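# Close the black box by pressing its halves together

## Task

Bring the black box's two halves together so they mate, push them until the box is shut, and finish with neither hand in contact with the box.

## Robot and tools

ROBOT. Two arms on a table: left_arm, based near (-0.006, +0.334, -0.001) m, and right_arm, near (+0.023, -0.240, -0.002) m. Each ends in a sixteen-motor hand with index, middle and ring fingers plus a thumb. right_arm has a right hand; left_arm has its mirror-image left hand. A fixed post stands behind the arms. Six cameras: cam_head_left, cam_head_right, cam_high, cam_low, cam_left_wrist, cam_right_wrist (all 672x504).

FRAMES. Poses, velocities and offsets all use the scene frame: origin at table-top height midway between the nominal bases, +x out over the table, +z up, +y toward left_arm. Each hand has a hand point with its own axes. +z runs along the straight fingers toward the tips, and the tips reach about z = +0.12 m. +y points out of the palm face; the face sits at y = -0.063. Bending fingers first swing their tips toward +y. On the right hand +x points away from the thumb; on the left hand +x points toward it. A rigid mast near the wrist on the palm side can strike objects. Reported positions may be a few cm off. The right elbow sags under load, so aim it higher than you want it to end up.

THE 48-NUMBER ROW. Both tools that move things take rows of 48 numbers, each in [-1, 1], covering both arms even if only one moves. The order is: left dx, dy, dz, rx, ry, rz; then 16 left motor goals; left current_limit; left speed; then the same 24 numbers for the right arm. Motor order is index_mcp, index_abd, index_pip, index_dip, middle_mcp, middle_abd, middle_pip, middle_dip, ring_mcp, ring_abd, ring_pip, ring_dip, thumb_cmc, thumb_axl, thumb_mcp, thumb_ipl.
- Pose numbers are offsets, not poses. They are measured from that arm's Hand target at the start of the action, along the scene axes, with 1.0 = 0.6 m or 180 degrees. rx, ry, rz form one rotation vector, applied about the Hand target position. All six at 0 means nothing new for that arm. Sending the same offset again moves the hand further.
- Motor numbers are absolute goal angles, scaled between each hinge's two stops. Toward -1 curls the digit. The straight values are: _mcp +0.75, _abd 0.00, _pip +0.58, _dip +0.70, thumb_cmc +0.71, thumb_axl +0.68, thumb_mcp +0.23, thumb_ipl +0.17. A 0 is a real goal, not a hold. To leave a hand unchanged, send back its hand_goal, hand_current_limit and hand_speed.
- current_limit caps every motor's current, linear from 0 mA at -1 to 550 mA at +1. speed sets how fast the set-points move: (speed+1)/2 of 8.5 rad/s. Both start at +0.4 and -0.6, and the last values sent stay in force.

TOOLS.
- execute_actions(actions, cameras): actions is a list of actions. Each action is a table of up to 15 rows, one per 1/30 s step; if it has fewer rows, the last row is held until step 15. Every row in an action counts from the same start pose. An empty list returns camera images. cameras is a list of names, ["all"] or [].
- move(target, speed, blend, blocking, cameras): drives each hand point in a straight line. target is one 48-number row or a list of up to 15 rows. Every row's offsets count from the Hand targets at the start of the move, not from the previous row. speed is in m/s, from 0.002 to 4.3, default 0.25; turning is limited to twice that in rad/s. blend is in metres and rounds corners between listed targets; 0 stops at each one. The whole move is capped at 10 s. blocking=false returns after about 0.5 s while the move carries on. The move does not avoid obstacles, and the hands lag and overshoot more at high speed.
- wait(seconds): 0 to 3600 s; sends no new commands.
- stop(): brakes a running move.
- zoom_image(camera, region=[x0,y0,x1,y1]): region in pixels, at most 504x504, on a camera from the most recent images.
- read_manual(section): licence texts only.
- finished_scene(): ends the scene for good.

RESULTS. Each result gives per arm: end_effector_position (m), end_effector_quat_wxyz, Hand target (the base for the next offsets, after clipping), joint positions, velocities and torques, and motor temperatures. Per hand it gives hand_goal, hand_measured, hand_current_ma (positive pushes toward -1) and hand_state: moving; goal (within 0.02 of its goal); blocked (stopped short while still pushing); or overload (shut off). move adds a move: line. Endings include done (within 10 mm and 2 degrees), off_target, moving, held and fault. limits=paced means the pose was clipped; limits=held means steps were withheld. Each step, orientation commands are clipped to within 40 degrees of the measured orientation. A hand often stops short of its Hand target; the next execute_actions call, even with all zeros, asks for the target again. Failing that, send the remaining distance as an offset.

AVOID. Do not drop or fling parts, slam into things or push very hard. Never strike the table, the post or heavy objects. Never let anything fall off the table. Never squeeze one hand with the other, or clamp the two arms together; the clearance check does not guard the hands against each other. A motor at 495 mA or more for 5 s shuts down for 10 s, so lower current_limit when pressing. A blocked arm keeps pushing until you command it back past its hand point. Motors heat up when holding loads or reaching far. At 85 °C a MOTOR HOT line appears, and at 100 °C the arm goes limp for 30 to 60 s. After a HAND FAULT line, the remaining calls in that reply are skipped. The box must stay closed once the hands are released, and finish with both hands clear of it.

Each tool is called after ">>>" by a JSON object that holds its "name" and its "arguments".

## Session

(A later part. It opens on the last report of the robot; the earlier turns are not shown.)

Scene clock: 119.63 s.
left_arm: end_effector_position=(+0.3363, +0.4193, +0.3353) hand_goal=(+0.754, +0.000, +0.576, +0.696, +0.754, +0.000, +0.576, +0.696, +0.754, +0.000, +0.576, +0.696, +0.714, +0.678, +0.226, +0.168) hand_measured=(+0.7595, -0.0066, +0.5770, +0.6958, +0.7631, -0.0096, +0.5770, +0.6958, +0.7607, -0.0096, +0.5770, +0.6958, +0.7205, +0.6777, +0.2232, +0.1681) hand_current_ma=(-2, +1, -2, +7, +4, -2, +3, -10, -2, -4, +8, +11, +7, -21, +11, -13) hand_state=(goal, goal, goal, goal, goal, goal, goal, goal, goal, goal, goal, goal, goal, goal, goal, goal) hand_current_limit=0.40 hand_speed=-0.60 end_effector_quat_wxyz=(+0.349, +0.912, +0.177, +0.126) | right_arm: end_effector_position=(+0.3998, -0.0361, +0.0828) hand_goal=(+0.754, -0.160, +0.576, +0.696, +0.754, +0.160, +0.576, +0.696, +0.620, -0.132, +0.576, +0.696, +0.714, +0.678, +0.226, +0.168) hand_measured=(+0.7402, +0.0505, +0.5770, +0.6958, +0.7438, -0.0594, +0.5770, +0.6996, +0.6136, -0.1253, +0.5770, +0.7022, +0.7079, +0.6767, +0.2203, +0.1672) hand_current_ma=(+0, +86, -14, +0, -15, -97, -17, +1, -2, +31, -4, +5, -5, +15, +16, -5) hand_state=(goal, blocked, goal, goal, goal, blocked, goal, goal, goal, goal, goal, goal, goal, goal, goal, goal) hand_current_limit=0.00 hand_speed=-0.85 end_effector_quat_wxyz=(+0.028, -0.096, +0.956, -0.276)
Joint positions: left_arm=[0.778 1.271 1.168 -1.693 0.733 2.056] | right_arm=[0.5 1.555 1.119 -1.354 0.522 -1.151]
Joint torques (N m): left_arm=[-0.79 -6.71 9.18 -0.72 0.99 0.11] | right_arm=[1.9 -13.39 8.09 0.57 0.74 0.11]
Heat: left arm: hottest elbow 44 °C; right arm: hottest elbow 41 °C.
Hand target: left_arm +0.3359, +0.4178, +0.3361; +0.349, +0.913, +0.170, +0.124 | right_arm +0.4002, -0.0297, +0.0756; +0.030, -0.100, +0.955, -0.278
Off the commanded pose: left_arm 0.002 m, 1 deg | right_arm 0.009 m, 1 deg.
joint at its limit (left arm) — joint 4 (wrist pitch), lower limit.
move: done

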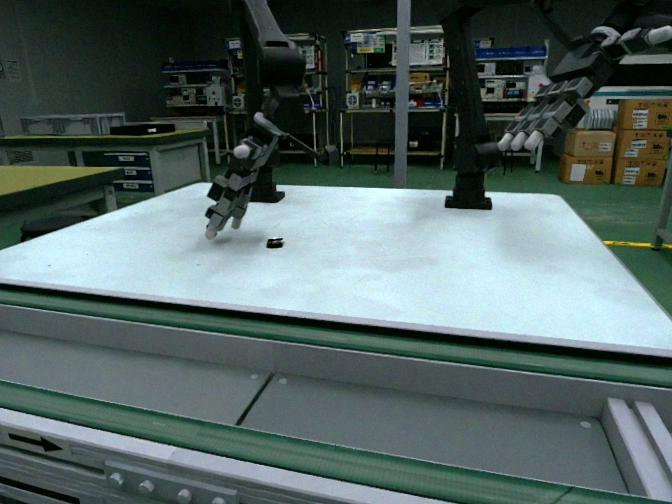

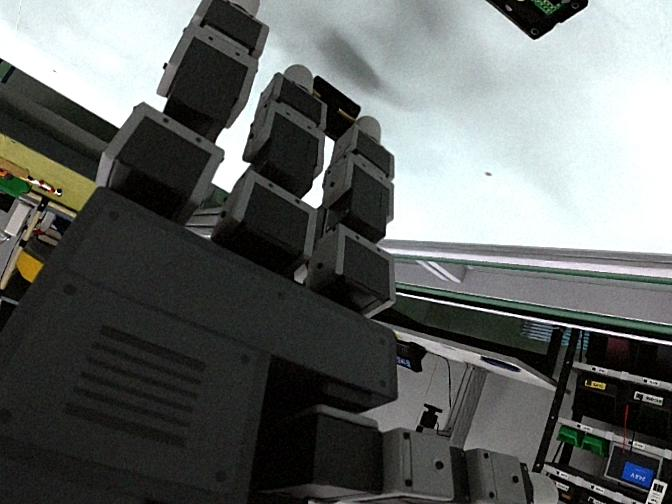

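>>> {"name": "zoom_image", "arguments": {"camera": "cam_low", "region": [195, 215, 235, 245]}}

>>> {"name": "execute_actions", "arguments": {"actions": []}}

>>> {"name": "zoom_image", "arguments": {"camera": "cam_high", "region": [240, 245, 280, 275]}}

>>> {"name": "zoom_image", "arguments": {"camera": "cam_head_left", "region": [350, 255, 390, 285]}}

>>> {"name": "zoom_image", "arguments": {"camera": "cam_right_wrist", "region": [290, 60, 380, 150]}}

Scaled by 12.600 from the camera's image (finer frame: 960x720).

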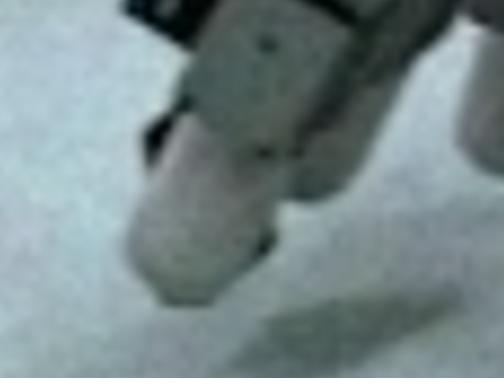

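Scene clock: 123.43 s.
left_arm: end_effector_position=(+0.3363, +0.4193, +0.3353) hand_goal=(+0.754, +0.000, +0.576, +0.696, +0.754, +0.000, +0.576, +0.696, +0.754, +0.000, +0.576, +0.696, +0.714, +0.678, +0.226, +0.168) hand_measured=(+0.7607, -0.0052, +0.5770, +0.6971, +0.7607, -0.0096, +0.5770, +0.6958, +0.7607, -0.0096, +0.5770, +0.6971, +0.7205, +0.6777, +0.2232, +0.1681) hand_current_ma=(-5, -1, -6, +0, +8, +3, +10, -15, -3, -7, +8, -4, -5, -10, -5, +0) hand_state=(goal, goal, goal, goal, goal, goal, goal, goal, goal, goal, goal, goal, goal, goal, goal, goal) hand_current_limit=0.40 hand_speed=-0.60 end_effector_quat_wxyz=(+0.349, +0.912, +0.177, +0.126) | right_arm: end_effector_position=(+0.3998, -0.0361, +0.0828) hand_goal=(+0.754, -0.160, +0.576, +0.696, +0.754, +0.160, +0.576, +0.696, +0.620, -0.132, +0.576, +0.696, +0.714, +0.678, +0.226, +0.168) hand_measured=(+0.7402, +0.0520, +0.5770, +0.6958, +0.7438, -0.0579, +0.5770, +0.6996, +0.6136, -0.1239, +0.5757, +0.7022, +0.7079, +0.6767, +0.2203, +0.1681) hand_current_ma=(+11, +83, -4, -9, +0, -87, +3, +15, +13, +21, +6, +15, +15, +4, -3, +2) hand_state=(goal, blocked, goal, goal, goal, blocked, goal, goal, goal, goal, goal, goal, goal, goal, goal, goal) hand_current_limit=0.00 hand_speed=-0.85 end_effector_quat_wxyz=(+0.028, -0.096, +0.956, -0.276)
Joint positions: left_arm=[0.778 1.271 1.168 -1.693 0.733 2.056] | right_arm=[0.5 1.555 1.119 -1.354 0.522 -1.151]
Joint velocities: within noise
Joint torques (N m): left_arm=[-1.85 -6.24 8.9 -0.73 1.01 0.09] | right_arm=[1.79 -13.04 8.05 0.5 0.75 0.11]
Motor temperatures (°C): left_arm=[29 35 44 28 32 31] | right_arm=[31 37 40 31 35 30]
Heat: left arm: hottest elbow 44 °C; right arm: hottest elbow 40 °C.
Hand target: left_arm +0.3359, +0.4178, +0.3361; +0.349, +0.913, +0.170, +0.124 | right_arm +0.4002, -0.0297, +0.0756; +0.030, -0.100, +0.955, -0.278
Off the commanded pose: left_arm 0.002 m, 1 deg | right_arm 0.009 m, 1 deg.

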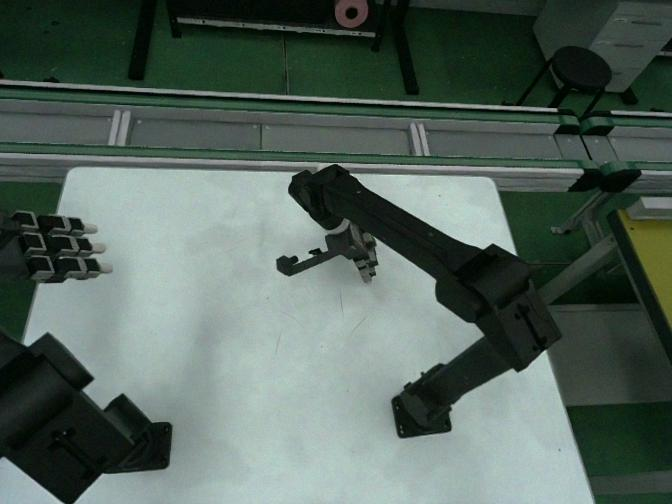

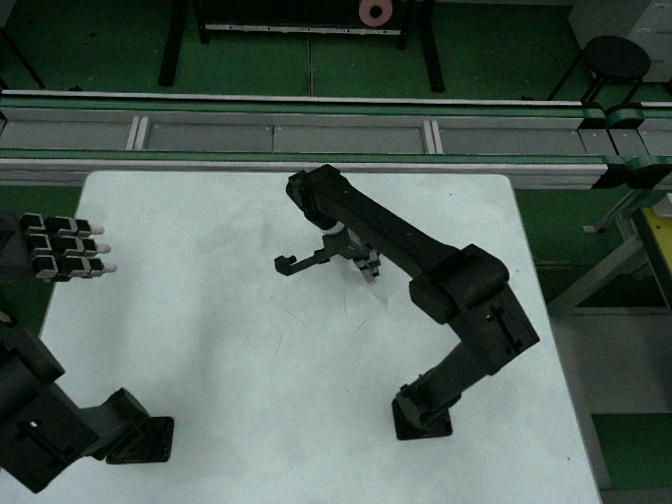

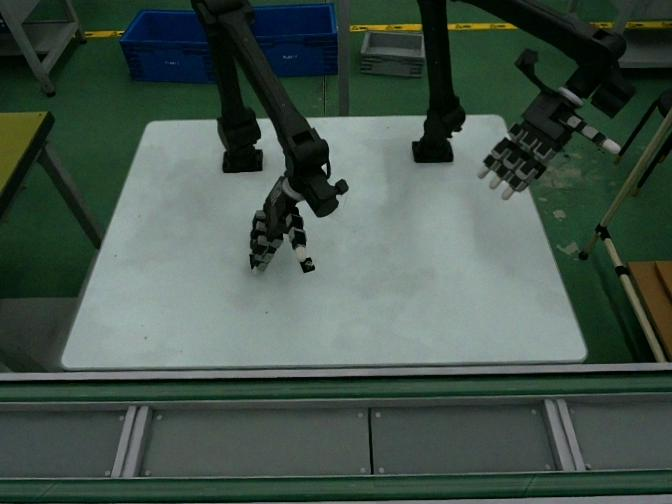

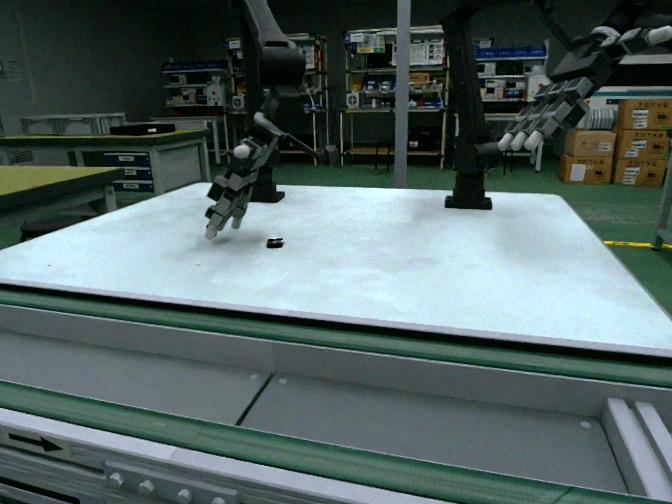

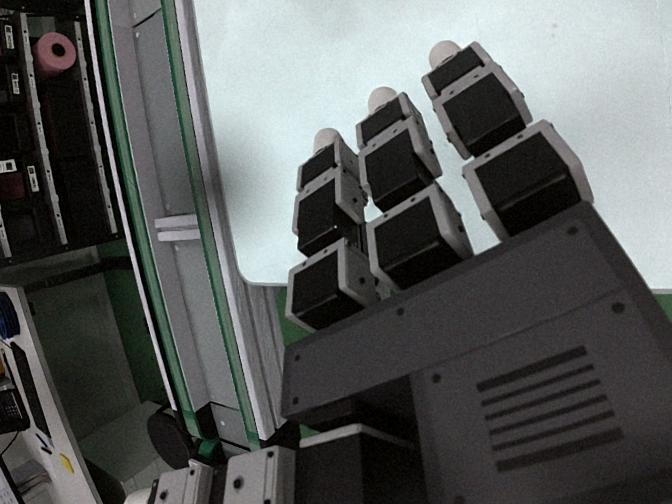

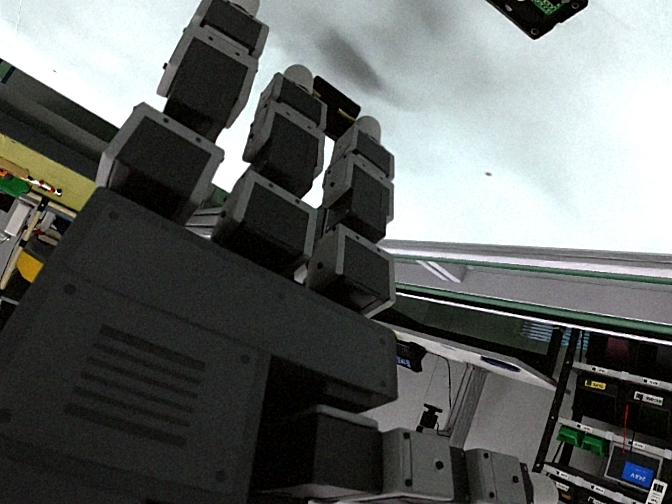

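Scaled by 12.600 from the camera's image (finer frame: 960x720).

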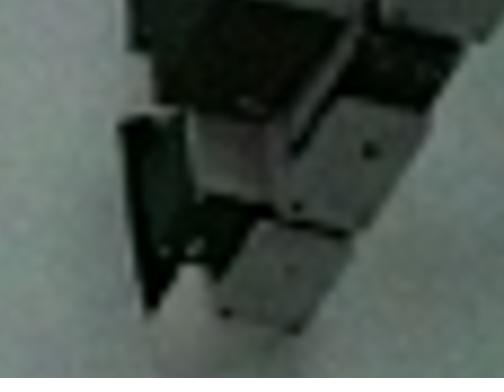

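Scaled by 12.600 from the camera's image (finer frame: 960x720).

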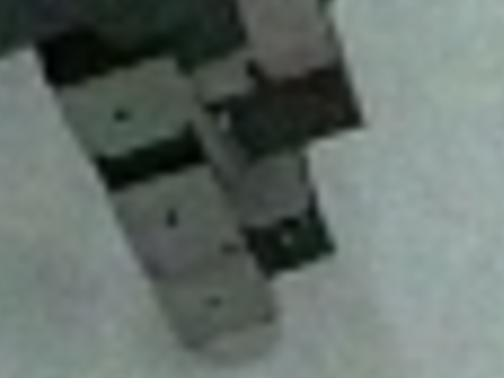

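Scaled by 5.600 from the camera's image (finer frame: 960x720).

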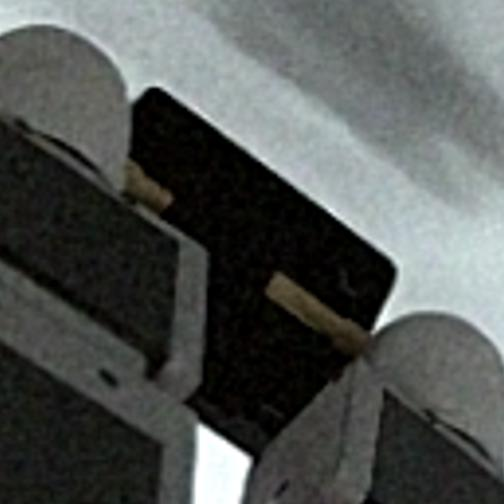

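>>> {"name": "move", "arguments": {"target": [0,0,0,0,0,0, 0.754, 0, 0.576, 0.696, 0.754, 0, 0.576, 0.696, 0.754, 0, 0.576, 0.696, 0.714, 0.678, 0.226, 0.168, 0.4, -0.6, 0,0,-0.012,0,0,0, 0.754, -0.16, 0.576, 0.696, 0.754, 0.16, 0.576, 0.696, 0.62, -0.133, 0.576, 0.696, 0.714, 0.678, 0.226, 0.168, 0.0, -0.85], "cameras": ["cam_low","cam_right_wrist"], "speed": 0.03}}

>>> {"name": "zoom_image", "arguments": {"camera": "cam_low", "region": [190, 210, 250, 255]}}

>>> {"name": "zoom_image", "arguments": {"camera": "cam_right_wrist", "region": [280, 50, 400, 170]}}

Scene clock: 129.07 s.
left_arm: end_effector_position=(+0.3363, +0.4193, +0.3353) hand_goal=(+0.754, +0.000, +0.576, +0.696, +0.754, +0.000, +0.576, +0.696, +0.754, +0.000, +0.576, +0.696, +0.714, +0.678, +0.226, +0.168) hand_measured=(+0.7595, -0.0066, +0.5770, +0.6958, +0.7619, -0.0096, +0.5770, +0.6958, +0.7607, -0.0096, +0.5770, +0.6958, +0.7205, +0.6777, +0.2232, +0.1681) hand_current_ma=(+4, -13, -7, +5, +8, -18, +3, -21, -5, -9, +12, -7, -15, +6, +17, -3) hand_state=(goal, goal, goal, goal, goal, goal, goal, goal, goal, goal, goal, goal, goal, goal, goal, goal) hand_current_limit=0.40 hand_speed=-0.60 end_effector_quat_wxyz=(+0.349, +0.912, +0.177, +0.126) | right_arm: end_effector_position=(+0.4005, -0.0358, +0.0773) hand_goal=(+0.754, -0.160, +0.576, +0.696, +0.754, +0.160, +0.576, +0.696, +0.620, -0.132, +0.576, +0.696, +0.714, +0.678, +0.226, +0.168) hand_measured=(+0.7390, +0.0520, +0.5770, +0.6945, +0.7438, -0.0594, +0.5770, +0.7009, +0.6148, -0.1268, +0.5821, +0.7034, +0.7067, +0.6767, +0.2203, +0.1681) hand_current_ma=(+4, +76, +2, -19, +13, -101, +1, +15, +9, +16, -2, -8, -6, -3, -8, +10) hand_state=(goal, blocked, goal, goal, goal, blocked, goal, goal, goal, moving, goal, goal, goal, goal, goal, goal) hand_current_limit=0.00 hand_speed=-0.85 end_effector_quat_wxyz=(+0.030, -0.096, +0.956, -0.276)
Joint positions: left_arm=[0.778 1.271 1.168 -1.693 0.733 2.056] | right_arm=[0.5 1.56 1.109 -1.335 0.523 -1.151]
Joint torques (N m): left_arm=[-0.85 -7.47 8.85 -0.59 1.02 0.14] | right_arm=[1.9 -13.04 7.86 0.64 0.7 0.12]
Heat: left arm: hottest elbow 44 °C; right arm: hottest elbow 40 °C.
Hand target: left_arm +0.3359, +0.4178, +0.3361; +0.349, +0.913, +0.170, +0.124 | right_arm +0.4001, -0.0299, +0.0684; +0.029, -0.100, +0.955, -0.278
Off the commanded pose: left_arm 0.002 m, 1 deg | right_arm 0.011 m, 1 deg.
joint at its limit (left arm) — joint 4 (wrist pitch), lower limit.
move: off_target (right_arm)

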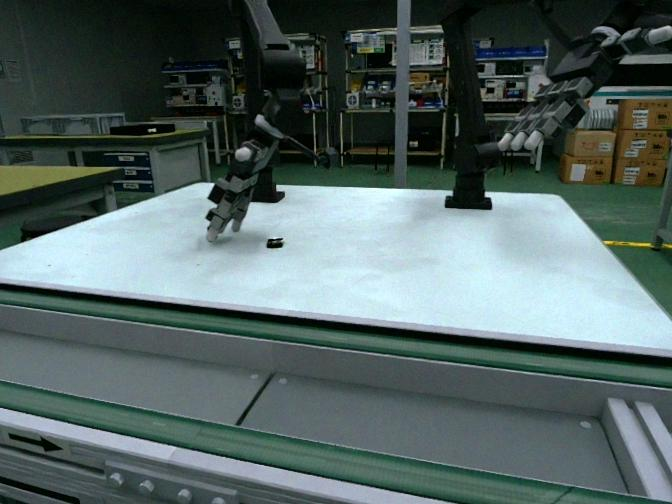

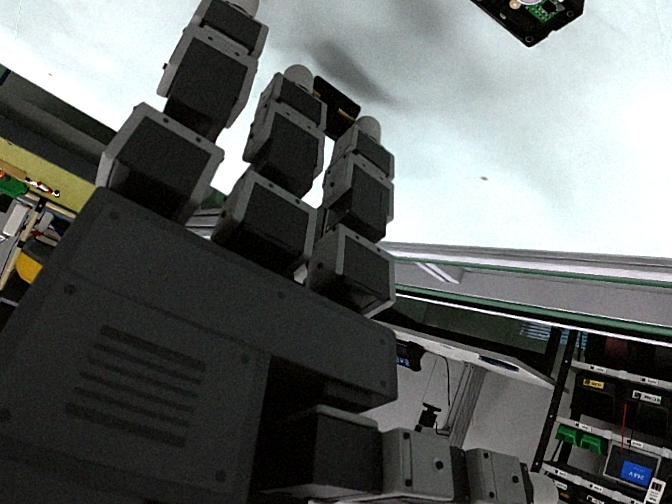

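Scaled by 8.400 from the camera's image (finer frame: 960x720).

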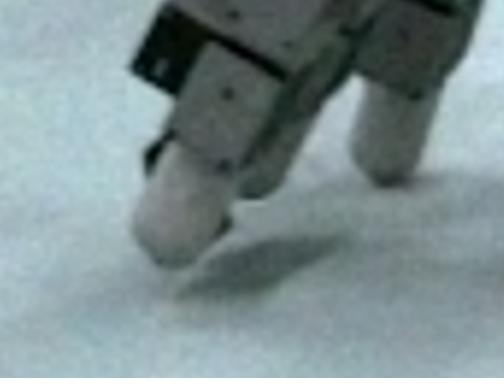

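Scaled by 4.200 from the camera's image (finer frame: 960x720).

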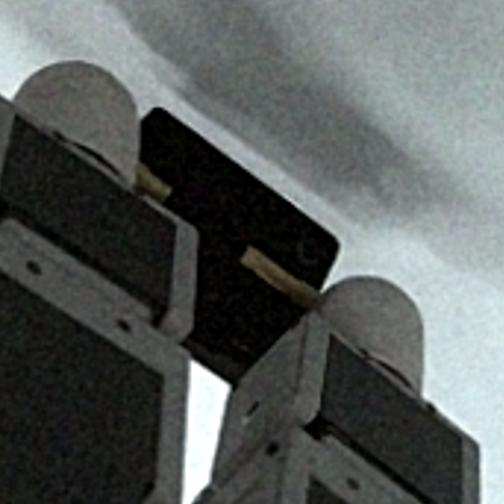

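>>> {"name": "move", "arguments": {"target": [0,0,0,0,0,0, 0.754, 0, 0.576, 0.696, 0.754, 0, 0.576, 0.696, 0.754, 0, 0.576, 0.696, 0.714, 0.678, 0.226, 0.168, 0.4, -0.6, 0,0,0,0,0,0, 0.754, -0.16, 0.576, 0.696, 0.754, 0.16, 0.576, 0.696, 0.92, -0.133, 0.576, 0.696, 0.714, 0.678, 0.226, 0.168, 0.0, -0.85], "cameras": [], "speed": 0.03}}

>>> {"name": "move", "arguments": {"target": [0,0,0,0,0,0, 0.754, 0, 0.576, 0.696, 0.754, 0, 0.576, 0.696, 0.754, 0, 0.576, 0.696, 0.714, 0.678, 0.226, 0.168, 0.4, -0.6, 0,0,-0.007,0,0,0, 0.754, -0.16, 0.576, 0.696, 0.754, 0.16, 0.576, 0.696, 0.92, -0.133, 0.576, 0.696, 0.714, 0.678, 0.226, 0.168, 0.0, -0.85], "cameras": ["cam_low","cam_right_wrist"], "speed": 0.03}}

>>> {"name": "zoom_image", "arguments": {"camera": "cam_low", "region": [190, 210, 250, 255]}}

>>> {"name": "zoom_image", "arguments": {"camera": "cam_right_wrist", "region": [280, 50, 400, 170]}}

Scene clock: 131.60 s.
left_arm: end_effector_position=(+0.3363, +0.4193, +0.3353) hand_goal=(+0.754, +0.000, +0.576, +0.696, +0.754, +0.000, +0.576, +0.696, +0.754, +0.000, +0.576, +0.696, +0.714, +0.678, +0.226, +0.168) hand_measured=(+0.7607, -0.0066, +0.5770, +0.6971, +0.7631, -0.0096, +0.5770, +0.6958, +0.7595, -0.0096, +0.5782, +0.6958, +0.7205, +0.6777, +0.2222, +0.1681) hand_current_ma=(-13, -4, -18, +0, +7, -12, +11, -11, -12, -9, +18, -9, +8, -14, +4, -1) hand_state=(goal, goal, goal, goal, goal, goal, goal, goal, goal, goal, goal, goal, goal, goal, goal, goal) hand_current_limit=0.40 hand_speed=-0.60 end_effector_quat_wxyz=(+0.349, +0.912, +0.177, +0.126) | right_arm: end_effector_position=(+0.4004, -0.0358, +0.0770) hand_goal=(+0.754, -0.160, +0.576, +0.696, +0.754, +0.160, +0.576, +0.696, +0.920, -0.132, +0.576, +0.696, +0.714, +0.678, +0.226, +0.168) hand_measured=(+0.7390, +0.0520, +0.5770, +0.6958, +0.7438, -0.0579, +0.5770, +0.7009, +0.8789, -0.1239, +0.5757, +0.6958, +0.7079, +0.6767, +0.2203, +0.1672) hand_current_ma=(-7, +90, -11, -7, -13, -102, -4, +8, -20, +16, +0, -5, -9, +6, +13, -14) hand_state=(goal, blocked, goal, goal, goal, blocked, goal, goal, blocked, goal, goal, goal, goal, goal, goal, goal) hand_current_limit=0.00 hand_speed=-0.85 end_effector_quat_wxyz=(+0.029, -0.096, +0.956, -0.276)
Joint positions: left_arm=[0.778 1.271 1.168 -1.693 0.733 2.056] | right_arm=[0.5 1.561 1.109 -1.335 0.523 -1.151]
Joint torques (N m): left_arm=[-1.03 -6.83 9.07 -0.75 1 0.11] | right_arm=[2.02 -13.04 7.84 0.58 0.71 0.11]
Heat: left arm: hottest elbow 44 °C; right arm: hottest elbow 40 °C.
Hand target: left_arm +0.3359, +0.4178, +0.3361; +0.349, +0.913, +0.170, +0.124 | right_arm +0.4001, -0.0299, +0.0684; +0.029, -0.100, +0.955, -0.278
Off the commanded pose: left_arm 0.002 m, 1 deg | right_arm 0.010 m, 1 deg.
joint at its limit (left arm) — joint 4 (wrist pitch), lower limit.
move: done

Scene clock: 132.17 s.
left_arm: end_effector_position=(+0.3363, +0.4193, +0.3353) hand_goal=(+0.754, +0.000, +0.576, +0.696, +0.754, +0.000, +0.576, +0.696, +0.754, +0.000, +0.576, +0.696, +0.714, +0.678, +0.226, +0.168) hand_measured=(+0.7607, -0.0066, +0.5770, +0.6958, +0.7619, -0.0081, +0.5757, +0.6958, +0.7607, -0.0096, +0.5770, +0.6958, +0.7205, +0.6767, +0.2232, +0.1672) hand_current_ma=(+6, -9, +1, -5, +8, -4, +5, -7, -3, -14, +18, -5, +6, -3, +5, -12) hand_state=(goal, goal, goal, goal, goal, goal, goal, goal, goal, goal, goal, goal, goal, goal, goal, goal) hand_current_limit=0.40 hand_speed=-0.60 end_effector_quat_wxyz=(+0.349, +0.912, +0.177, +0.126) | right_arm: end_effector_position=(+0.4001, -0.0360, +0.0717) hand_goal=(+0.754, -0.160, +0.576, +0.696, +0.754, +0.160, +0.576, +0.696, +0.920, -0.132, +0.576, +0.696, +0.714, +0.678, +0.226, +0.168) hand_measured=(+0.7390, +0.0520, +0.5770, +0.6958, +0.7438, -0.0594, +0.5757, +0.6996, +0.8789, -0.1239, +0.5757, +0.6945, +0.7067, +0.6777, +0.2203, +0.1672) hand_current_ma=(-7, +90, +5, +12, -15, -85, -6, +0, -20, +17, -3, +0, +17, +0, -10, -1) hand_state=(goal, blocked, goal, goal, goal, blocked, goal, goal, blocked, goal, goal, goal, goal, goal, goal, goal) hand_current_limit=0.00 hand_speed=-0.85 end_effector_quat_wxyz=(+0.028, -0.096, +0.956, -0.276)
Joint positions: left_arm=[0.778 1.271 1.168 -1.693 0.733 2.056] | right_arm=[0.5 1.568 1.102 -1.323 0.523 -1.151]
Joint torques (N m): left_arm=[-0.32 -7 9.16 -0.77 1.01 0.11] | right_arm=[2.32 -13.27 7.9 0.72 0.69 0.11]
Heat: left arm: hottest elbow 44 °C; right arm: hottest elbow 40 °C.
Hand target: left_arm +0.3359, +0.4178, +0.3361; +0.349, +0.913, +0.170, +0.124 | right_arm +0.4002, -0.0299, +0.0641; +0.029, -0.100, +0.955, -0.278
Off the commanded pose: left_arm 0.002 m, 1 deg | right_arm 0.010 m, 1 deg.
joint at its limit (left arm) — joint 4 (wrist pitch), lower limit.
move: done

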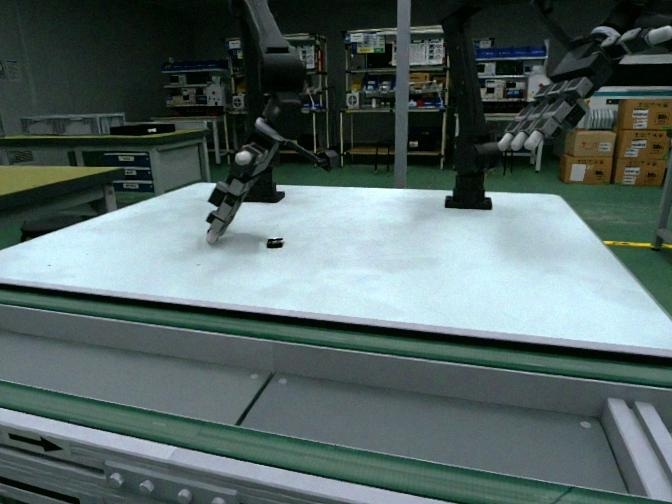

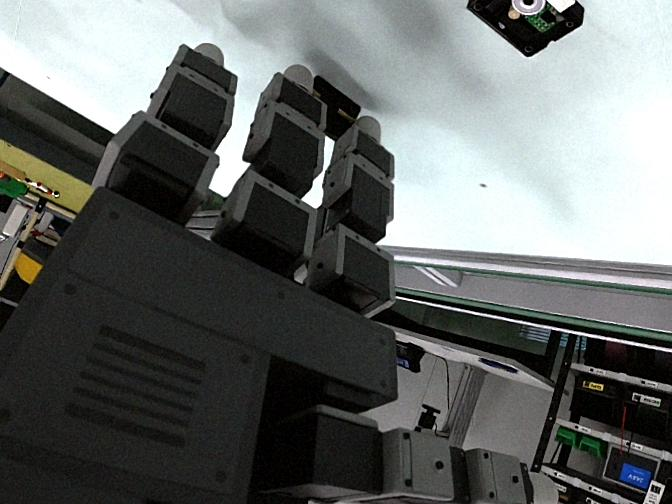

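Scaled by 8.400 from the camera's image (finer frame: 960x720).

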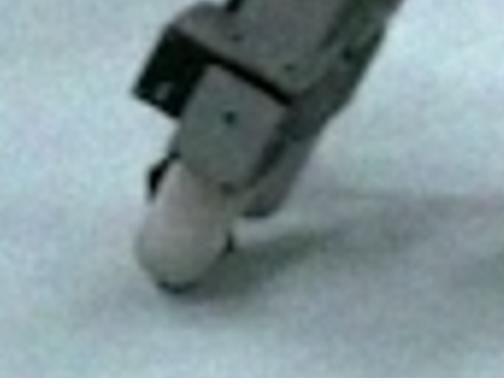

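Scaled by 4.200 from the camera's image (finer frame: 960x720).

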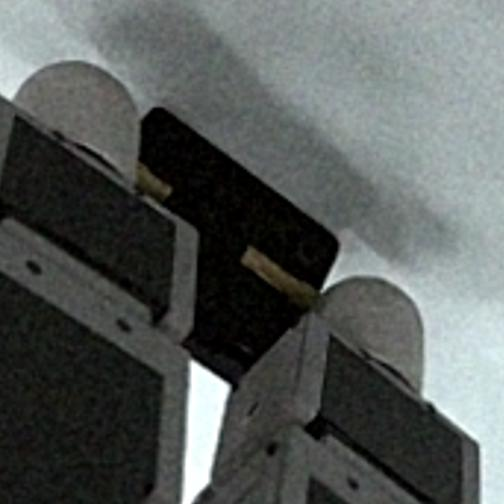

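>>> {"name": "move", "arguments": {"target": [0,0,0,0,0,0, 0.754, 0, 0.576, 0.696, 0.754, 0, 0.576, 0.696, 0.754, 0, 0.576, 0.696, 0.714, 0.678, 0.226, 0.168, 0.4, -0.6, 0,0,-0.005,0,0,0, 0.754, -0.16, 0.576, 0.696, 0.754, 0.16, 0.576, 0.696, 0.92, -0.133, 0.576, 0.696, 0.714, 0.678, 0.226, 0.168, 0.0, -0.85], "cameras": ["cam_low","cam_right_wrist"], "speed": 0.03}}

>>> {"name": "zoom_image", "arguments": {"camera": "cam_low", "region": [190, 210, 250, 255]}}

>>> {"name": "zoom_image", "arguments": {"camera": "cam_right_wrist", "region": [280, 50, 400, 170]}}

Scene clock: 133.80 s.
left_arm: end_effector_position=(+0.3363, +0.4193, +0.3353) hand_goal=(+0.754, +0.000, +0.576, +0.696, +0.754, +0.000, +0.576, +0.696, +0.754, +0.000, +0.576, +0.696, +0.714, +0.678, +0.226, +0.168) hand_measured=(+0.7607, -0.0066, +0.5770, +0.6958, +0.7619, -0.0096, +0.5770, +0.6971, +0.7595, -0.0096, +0.5770, +0.6971, +0.7217, +0.6777, +0.2232, +0.1681) hand_current_ma=(+6, -8, -10, +1, +5, +4, -4, -4, +0, -14, +19, -7, -19, -11, -3, +1) hand_state=(goal, goal, goal, goal, goal, goal, goal, goal, goal, goal, goal, goal, goal, goal, goal, goal) hand_current_limit=0.40 hand_speed=-0.60 end_effector_quat_wxyz=(+0.349, +0.912, +0.177, +0.126) | right_arm: end_effector_position=(+0.4011, -0.0354, +0.0710) hand_goal=(+0.754, -0.160, +0.576, +0.696, +0.754, +0.160, +0.576, +0.696, +0.920, -0.132, +0.576, +0.696, +0.714, +0.678, +0.226, +0.168) hand_measured=(+0.7390, +0.0520, +0.5770, +0.6958, +0.7438, -0.0594, +0.5859, +0.6996, +0.8789, -0.1239, +0.5770, +0.6958, +0.7079, +0.6777, +0.2203, +0.1681) hand_current_ma=(-4, +85, -5, -1, +2, -91, -12, +16, -1, +17, +3, +11, +23, -1, -2, +20) hand_state=(goal, blocked, goal, goal, goal, blocked, goal, goal, blocked, goal, goal, goal, goal, goal, goal, goal) hand_current_limit=0.00 hand_speed=-0.85 end_effector_quat_wxyz=(+0.031, -0.096, +0.956, -0.275)
Joint positions: left_arm=[0.778 1.271 1.168 -1.693 0.733 2.056] | right_arm=[0.5 1.568 1.101 -1.316 0.523 -1.151]
Joint torques (N m): left_arm=[-1.08 -7.24 9.07 -0.62 1 0.12] | right_arm=[1.96 -13.22 7.68 0.55 0.69 0.11]
Heat: left arm: hottest elbow 44 °C; right arm: hottest elbow 40 °C.
Hand target: left_arm +0.3359, +0.4178, +0.3361; +0.349, +0.913, +0.170, +0.124 | right_arm +0.4001, -0.0299, +0.0612; +0.029, -0.100, +0.955, -0.278
Off the commanded pose: left_arm 0.002 m, 1 deg | right_arm 0.011 m, 1 deg.
joint at its limit (left arm) — joint 4 (wrist pitch), lower limit.
move: off_target (right_arm)

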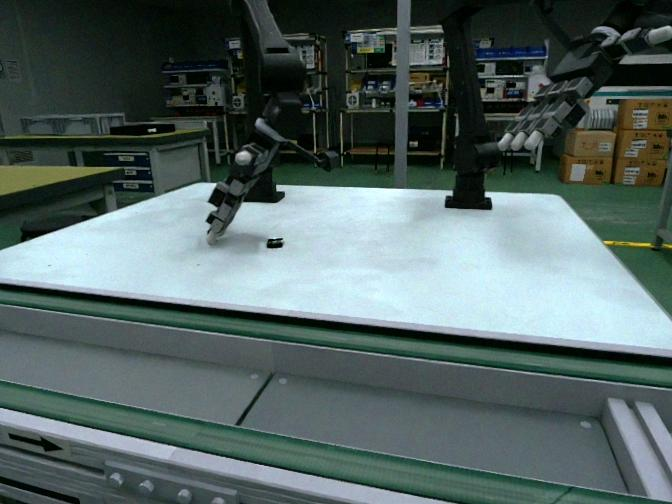

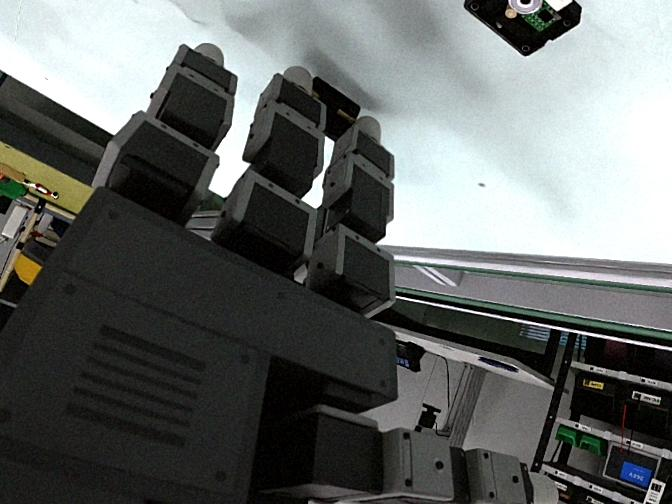

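Scaled by 8.400 from the camera's image (finer frame: 960x720).

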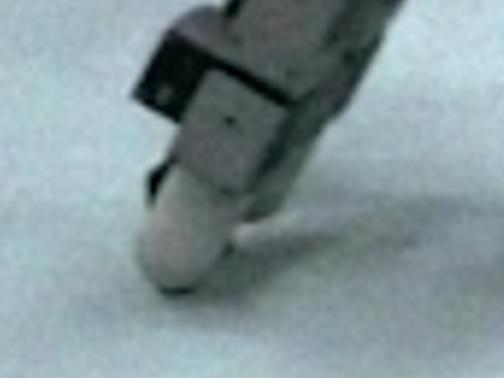

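Scaled by 4.200 from the camera's image (finer frame: 960x720).

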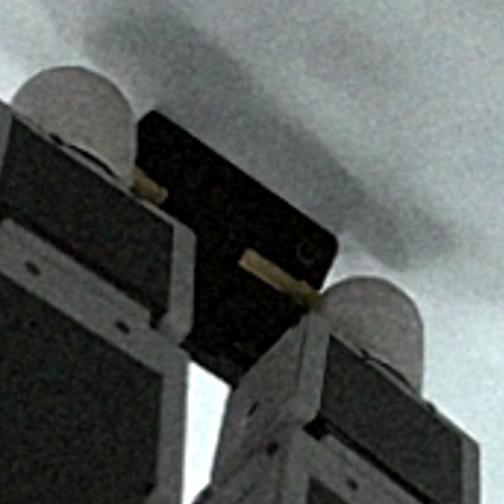

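>>> {"name": "zoom_image", "arguments": {"camera": "cam_low", "region": [202, 225, 226, 249]}}

Scaled by 21.000 from the camera's image (finer frame: 960x720).

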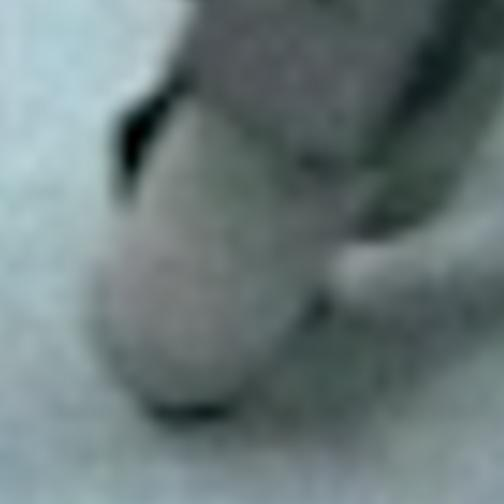

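>>> {"name": "move", "arguments": {"target": [[0,0,0,0,0,0, 0.754, 0, 0.576, 0.696, 0.754, 0, 0.576, 0.696, 0.754, 0, 0.576, 0.696, 0.714, 0.678, 0.226, 0.168, 0.4, -0.6, 0,0,0.05,0,0,0, 0.754, -0.16, 0.576, 0.696, 0.754, 0.16, 0.576, 0.696, 0.92, -0.133, 0.576, 0.696, 0.714, 0.678, 0.226, 0.168, 0.0, -0.85],[0,0,0,0,0,0, 0.754, 0, 0.576, 0.696, 0.754, 0, 0.576, 0.696, 0.754, 0, 0.576, 0.696, 0.714, 0.678, 0.226, 0.168, 0.4, -0.6, 0.033,-0.15,0.182,0.251,0.053,0, 0.754, -0.16, 0.576, 0.696, 0.754, 0.16, 0.576, 0.696, 0.92, -0.133, 0.576, 0.696, 0.714, 0.678, 0.226, 0.168, 0.0, -0.85],[0,0,0,0,0,0, 0.754, 0, 0.576, 0.696, 0.754, 0, 0.576, 0.696, 0.754, 0, 0.576, 0.696, 0.714, 0.678, 0.226, 0.168, 0.4, -0.6, 0.0815,-0.31,0.19,0.502,0.1065,0, 0.754, -0.16, 0.576, 0.696, 0.754, 0.16, 0.576, 0.696, 0.62, -0.133, 0.576, 0.696, 0.714, 0.678, 0.226, 0.168, 0.0, -0.85]], "cameras": ["cam_low","cam_high","cam_head_left","cam_right_wrist"], "speed": 0.16, "blend": 0.02}}

>>> {"name": "zoom_image", "arguments": {"camera": "cam_low", "region": [170, 190, 250, 240]}}

>>> {"name": "zoom_image", "arguments": {"camera": "cam_right_wrist", "region": [280, 50, 400, 170]}}

Scene clock: 146.80 s.
left_arm: end_effector_position=(+0.3363, +0.4193, +0.3353) hand_goal=(+0.754, +0.000, +0.576, +0.696, +0.754, +0.000, +0.576, +0.696, +0.754, +0.000, +0.576, +0.696, +0.714, +0.678, +0.226, +0.168) hand_measured=(+0.7607, -0.0066, +0.5770, +0.6958, +0.7631, -0.0096, +0.5770, +0.6958, +0.7607, -0.0096, +0.5770, +0.6958, +0.7205, +0.6777, +0.2232, +0.1672) hand_current_ma=(+5, -2, -6, -1, +12, -10, -3, -17, +0, -22, +2, +5, -4, -7, +3, +10) hand_state=(goal, goal, goal, goal, goal, goal, goal, goal, goal, goal, goal, goal, goal, goal, goal, goal) hand_current_limit=0.40 hand_speed=-0.60 end_effector_quat_wxyz=(+0.349, +0.912, +0.177, +0.126) | right_arm: end_effector_position=(+0.4475, -0.2095, +0.1777) hand_goal=(+0.754, -0.160, +0.576, +0.696, +0.754, +0.160, +0.576, +0.696, +0.620, -0.132, +0.576, +0.696, +0.714, +0.678, +0.226, +0.168) hand_measured=(+0.7631, +0.0505, +0.5821, +0.6958, +0.7691, -0.0579, +0.5859, +0.7009, +0.6606, -0.1253, +0.5821, +0.7034, +0.7267, +0.6777, +0.2203, +0.1681) hand_current_ma=(+22, +82, +2, -7, -1, -103, +6, +6, +24, -2, -2, +10, +28, +9, -10, -6) hand_state=(goal, blocked, goal, goal, goal, blocked, goal, goal, blocked, goal, goal, goal, goal, goal, goal, goal) hand_current_limit=0.00 hand_speed=-0.85 end_effector_quat_wxyz=(-0.020, +0.012, +0.900, +0.435)
Joint positions: left_arm=[0.778 1.271 1.168 -1.693 0.733 2.056] | right_arm=[-0.434 1.718 1.146 -1.46 -0.804 -2.115]
Joint torques (N m): left_arm=[-1.08 -7.18 8.77 -0.79 1.02 0.11] | right_arm=[0.03 -15.03 7.66 -0.98 -0.92 -0.11]
Heat: left arm: hottest elbow 45 °C; right arm: hottest elbow 40 °C.
Hand target: left_arm +0.3359, +0.4178, +0.3361; +0.349, +0.913, +0.170, +0.124 | right_arm +0.4491, -0.2158, +0.1753; -0.052, -0.090, +0.862, +0.496
Off the commanded pose: left_arm 0.002 m, 1 deg | right_arm 0.007 m, 15 deg.
joint sent to its limit (right arm) — joint 6 (wrist roll), lower limit. The joint targets are off in orientation, not in position.
joint at its limit (left arm) — joint 4 (wrist pitch), lower limit.
move: off_target (right_arm); blend cut to 0.015 m at target 1; target 3's new numbers were sent with right_arm's hand 0.007 m and 15 deg from that target
Images, in order (width x height): cam_head_left 672x504, cam_high 672x504, cam_low 672x504, cam_right_wrist 672x504.

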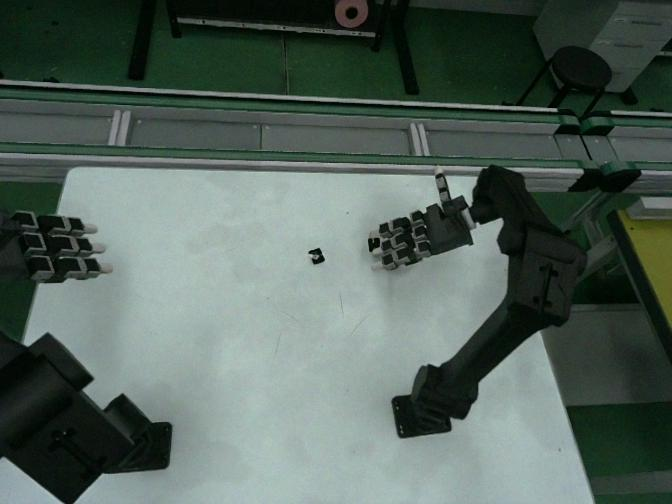

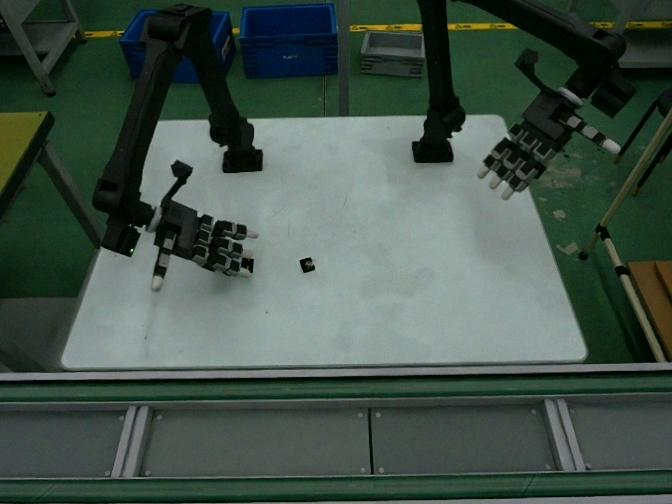

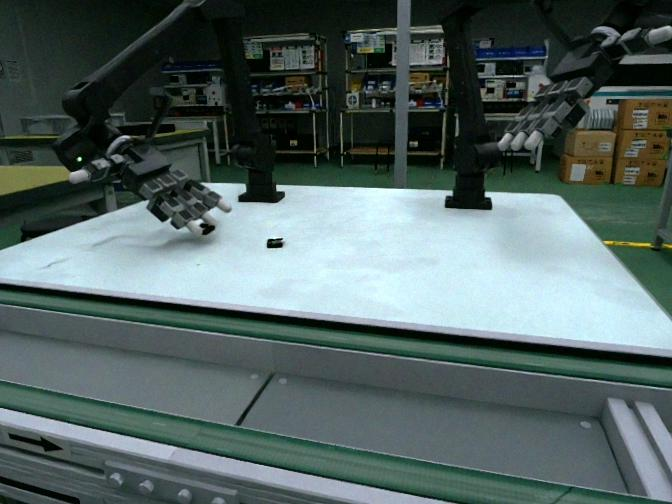

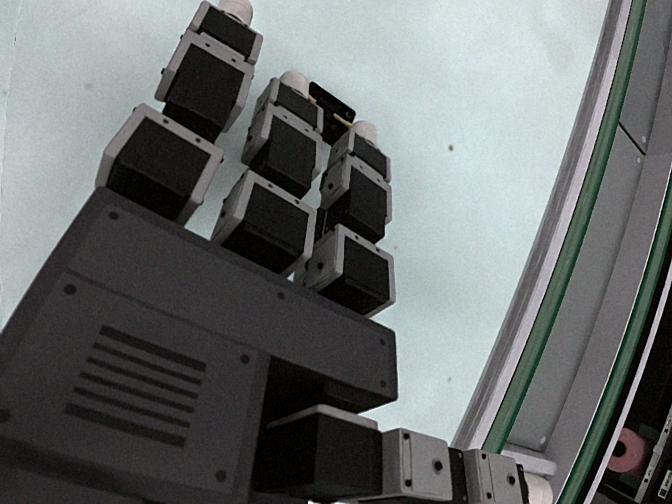

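Scaled by 6.300 from the camera's image (finer frame: 960x720).

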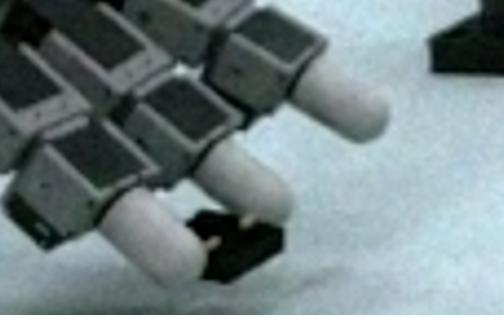

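Scaled by 4.200 from the camera's image (finer frame: 960x720).

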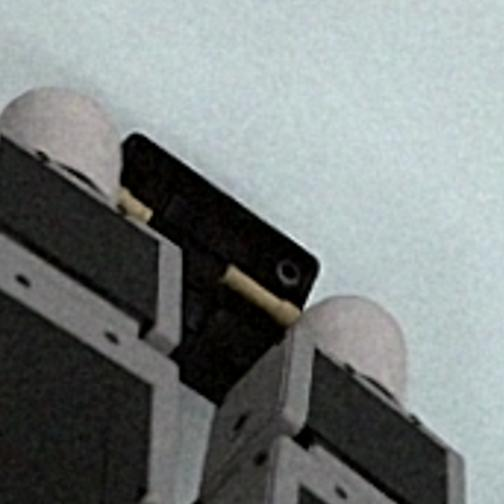

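>>> {"name": "move", "arguments": {"target": [0,0,0,0,0,0, 0.754, 0, 0.576, 0.696, 0.754, 0, 0.576, 0.696, 0.754, 0, 0.576, 0.696, 0.714, 0.678, 0.226, 0.168, 0.4, -0.6, -0.03,0,-0.01,0.0009,0,-0.083, 0.754, -0.16, 0.576, 0.696, 0.754, 0.16, 0.576, 0.696, 0.62, -0.133, 0.576, 0.696, 0.714, 0.678, 0.226, 0.168, 0.0, -0.85], "cameras": ["cam_low","cam_high","cam_head_left","cam_right_wrist"], "speed": 0.1}}

>>> {"name": "zoom_image", "arguments": {"camera": "cam_low", "region": [170, 190, 250, 240]}}

>>> {"name": "zoom_image", "arguments": {"camera": "cam_head_left", "region": [350, 220, 430, 270]}}

Scene clock: 151.20 s.
left_arm: end_effector_position=(+0.3363, +0.4193, +0.3353) hand_goal=(+0.754, +0.000, +0.576, +0.696, +0.754, +0.000, +0.576, +0.696, +0.754, +0.000, +0.576, +0.696, +0.714, +0.678, +0.226, +0.168) hand_measured=(+0.7607, -0.0052, +0.5770, +0.6971, +0.7619, -0.0096, +0.5782, +0.6958, +0.7607, -0.0096, +0.5770, +0.6958, +0.7205, +0.6777, +0.2232, +0.1672) hand_current_ma=(-9, +2, -17, -2, +10, -13, +10, -11, -1, -19, +17, +6, -4, -12, -4, -5) hand_state=(goal, goal, goal, goal, goal, goal, goal, goal, goal, goal, goal, goal, goal, goal, goal, goal) hand_current_limit=0.40 hand_speed=-0.60 end_effector_quat_wxyz=(+0.349, +0.912, +0.177, +0.126) | right_arm: end_effector_position=(+0.4308, -0.2095, +0.1634) hand_goal=(+0.754, -0.160, +0.576, +0.696, +0.754, +0.160, +0.576, +0.696, +0.620, -0.132, +0.576, +0.696, +0.714, +0.678, +0.226, +0.168) hand_measured=(+0.7643, +0.0520, +0.5821, +0.6958, +0.7716, -0.0594, +0.5859, +0.6996, +0.6606, -0.1239, +0.5808, +0.7022, +0.7280, +0.6777, +0.2203, +0.1681) hand_current_ma=(+6, +79, -23, +0, -7, -108, -22, -7, +9, +11, +5, +0, +14, -13, -5, +2) hand_state=(goal, blocked, goal, goal, goal, blocked, goal, goal, blocked, goal, goal, goal, goal, goal, goal, goal) hand_current_limit=0.00 hand_speed=-0.85 end_effector_quat_wxyz=(+0.002, +0.052, +0.871, +0.489)
Joint positions: left_arm=[0.778 1.271 1.168 -1.693 0.733 2.056] | right_arm=[-0.468 1.718 1.018 -1.374 -0.934 -2.115]
Joint torques (N m): left_arm=[-1.03 -7.06 8.84 -0.55 1 0.11] | right_arm=[0.15 -17.2 6.2 0.12 -0.98 -0.11]
Heat: left arm: hottest elbow 45 °C; right arm: hottest elbow 39 °C.
Hand target: left_arm +0.3359, +0.4178, +0.3361; +0.349, +0.913, +0.170, +0.124 | right_arm +0.4310, -0.2159, +0.1692; +0.013, +0.022, +0.866, +0.500
Off the commanded pose: left_arm 0.002 m, 1 deg | right_arm 0.009 m, 4 deg.
joint sent to its limit (right arm) — joint 6 (wrist roll), lower limit. The joint targets are off in orientation, not in position.
joint at its limit (left arm) — joint 4 (wrist pitch), lower limit.
move: off_target (right_arm)
Images, in order (width x height): cam_head_left 672x504, cam_high 672x504, cam_low 672x504, cam_right_wrist 672x504.

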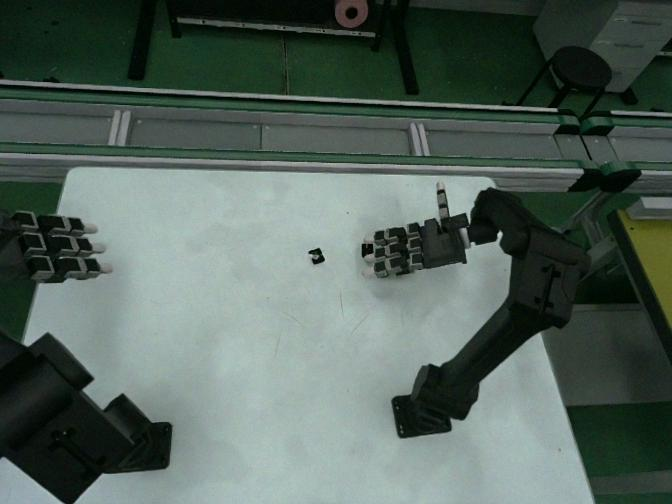

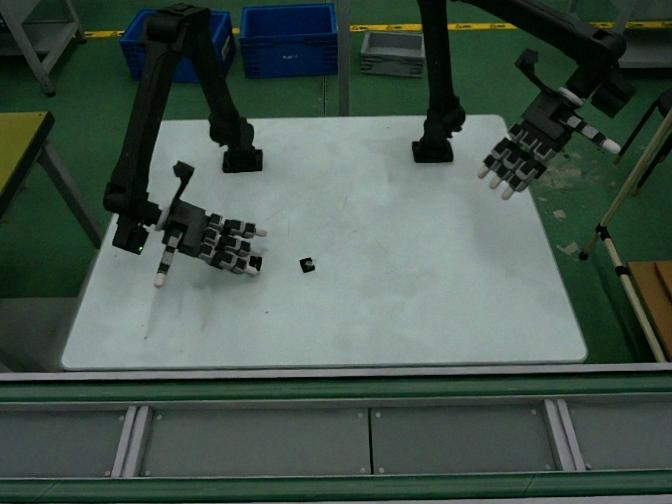

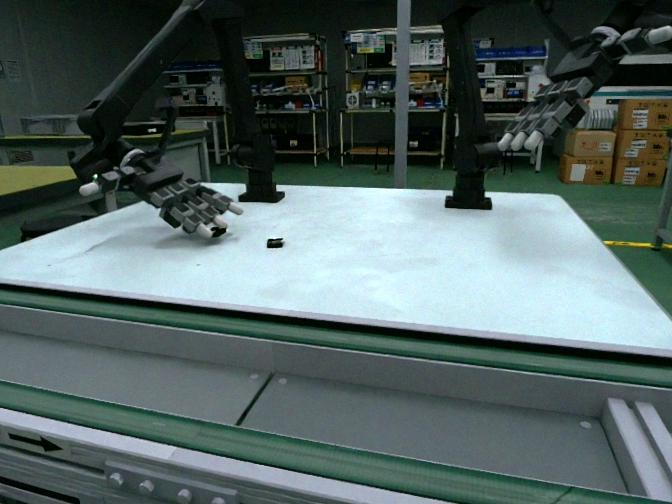

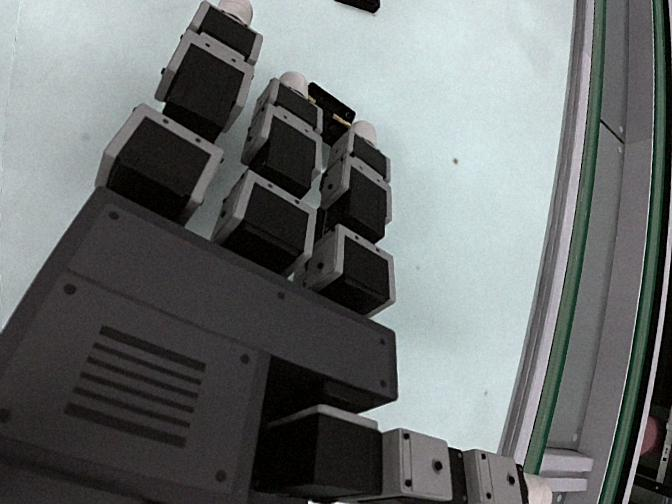

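Scaled by 6.300 from the camera's image (finer frame: 960x720).

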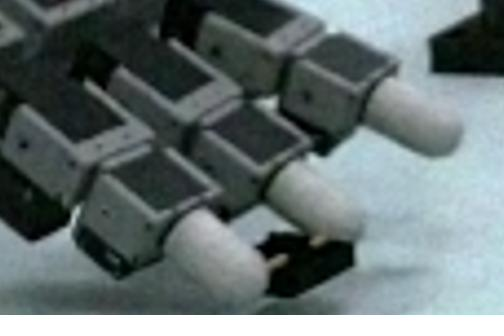

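Scaled by 6.300 from the camera's image (finer frame: 960x720).

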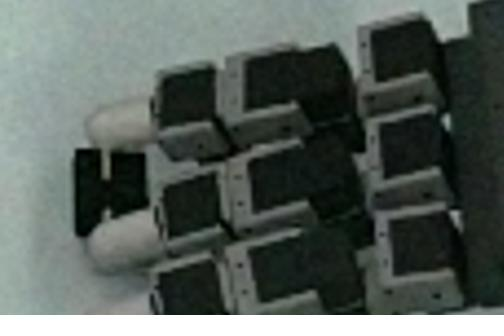

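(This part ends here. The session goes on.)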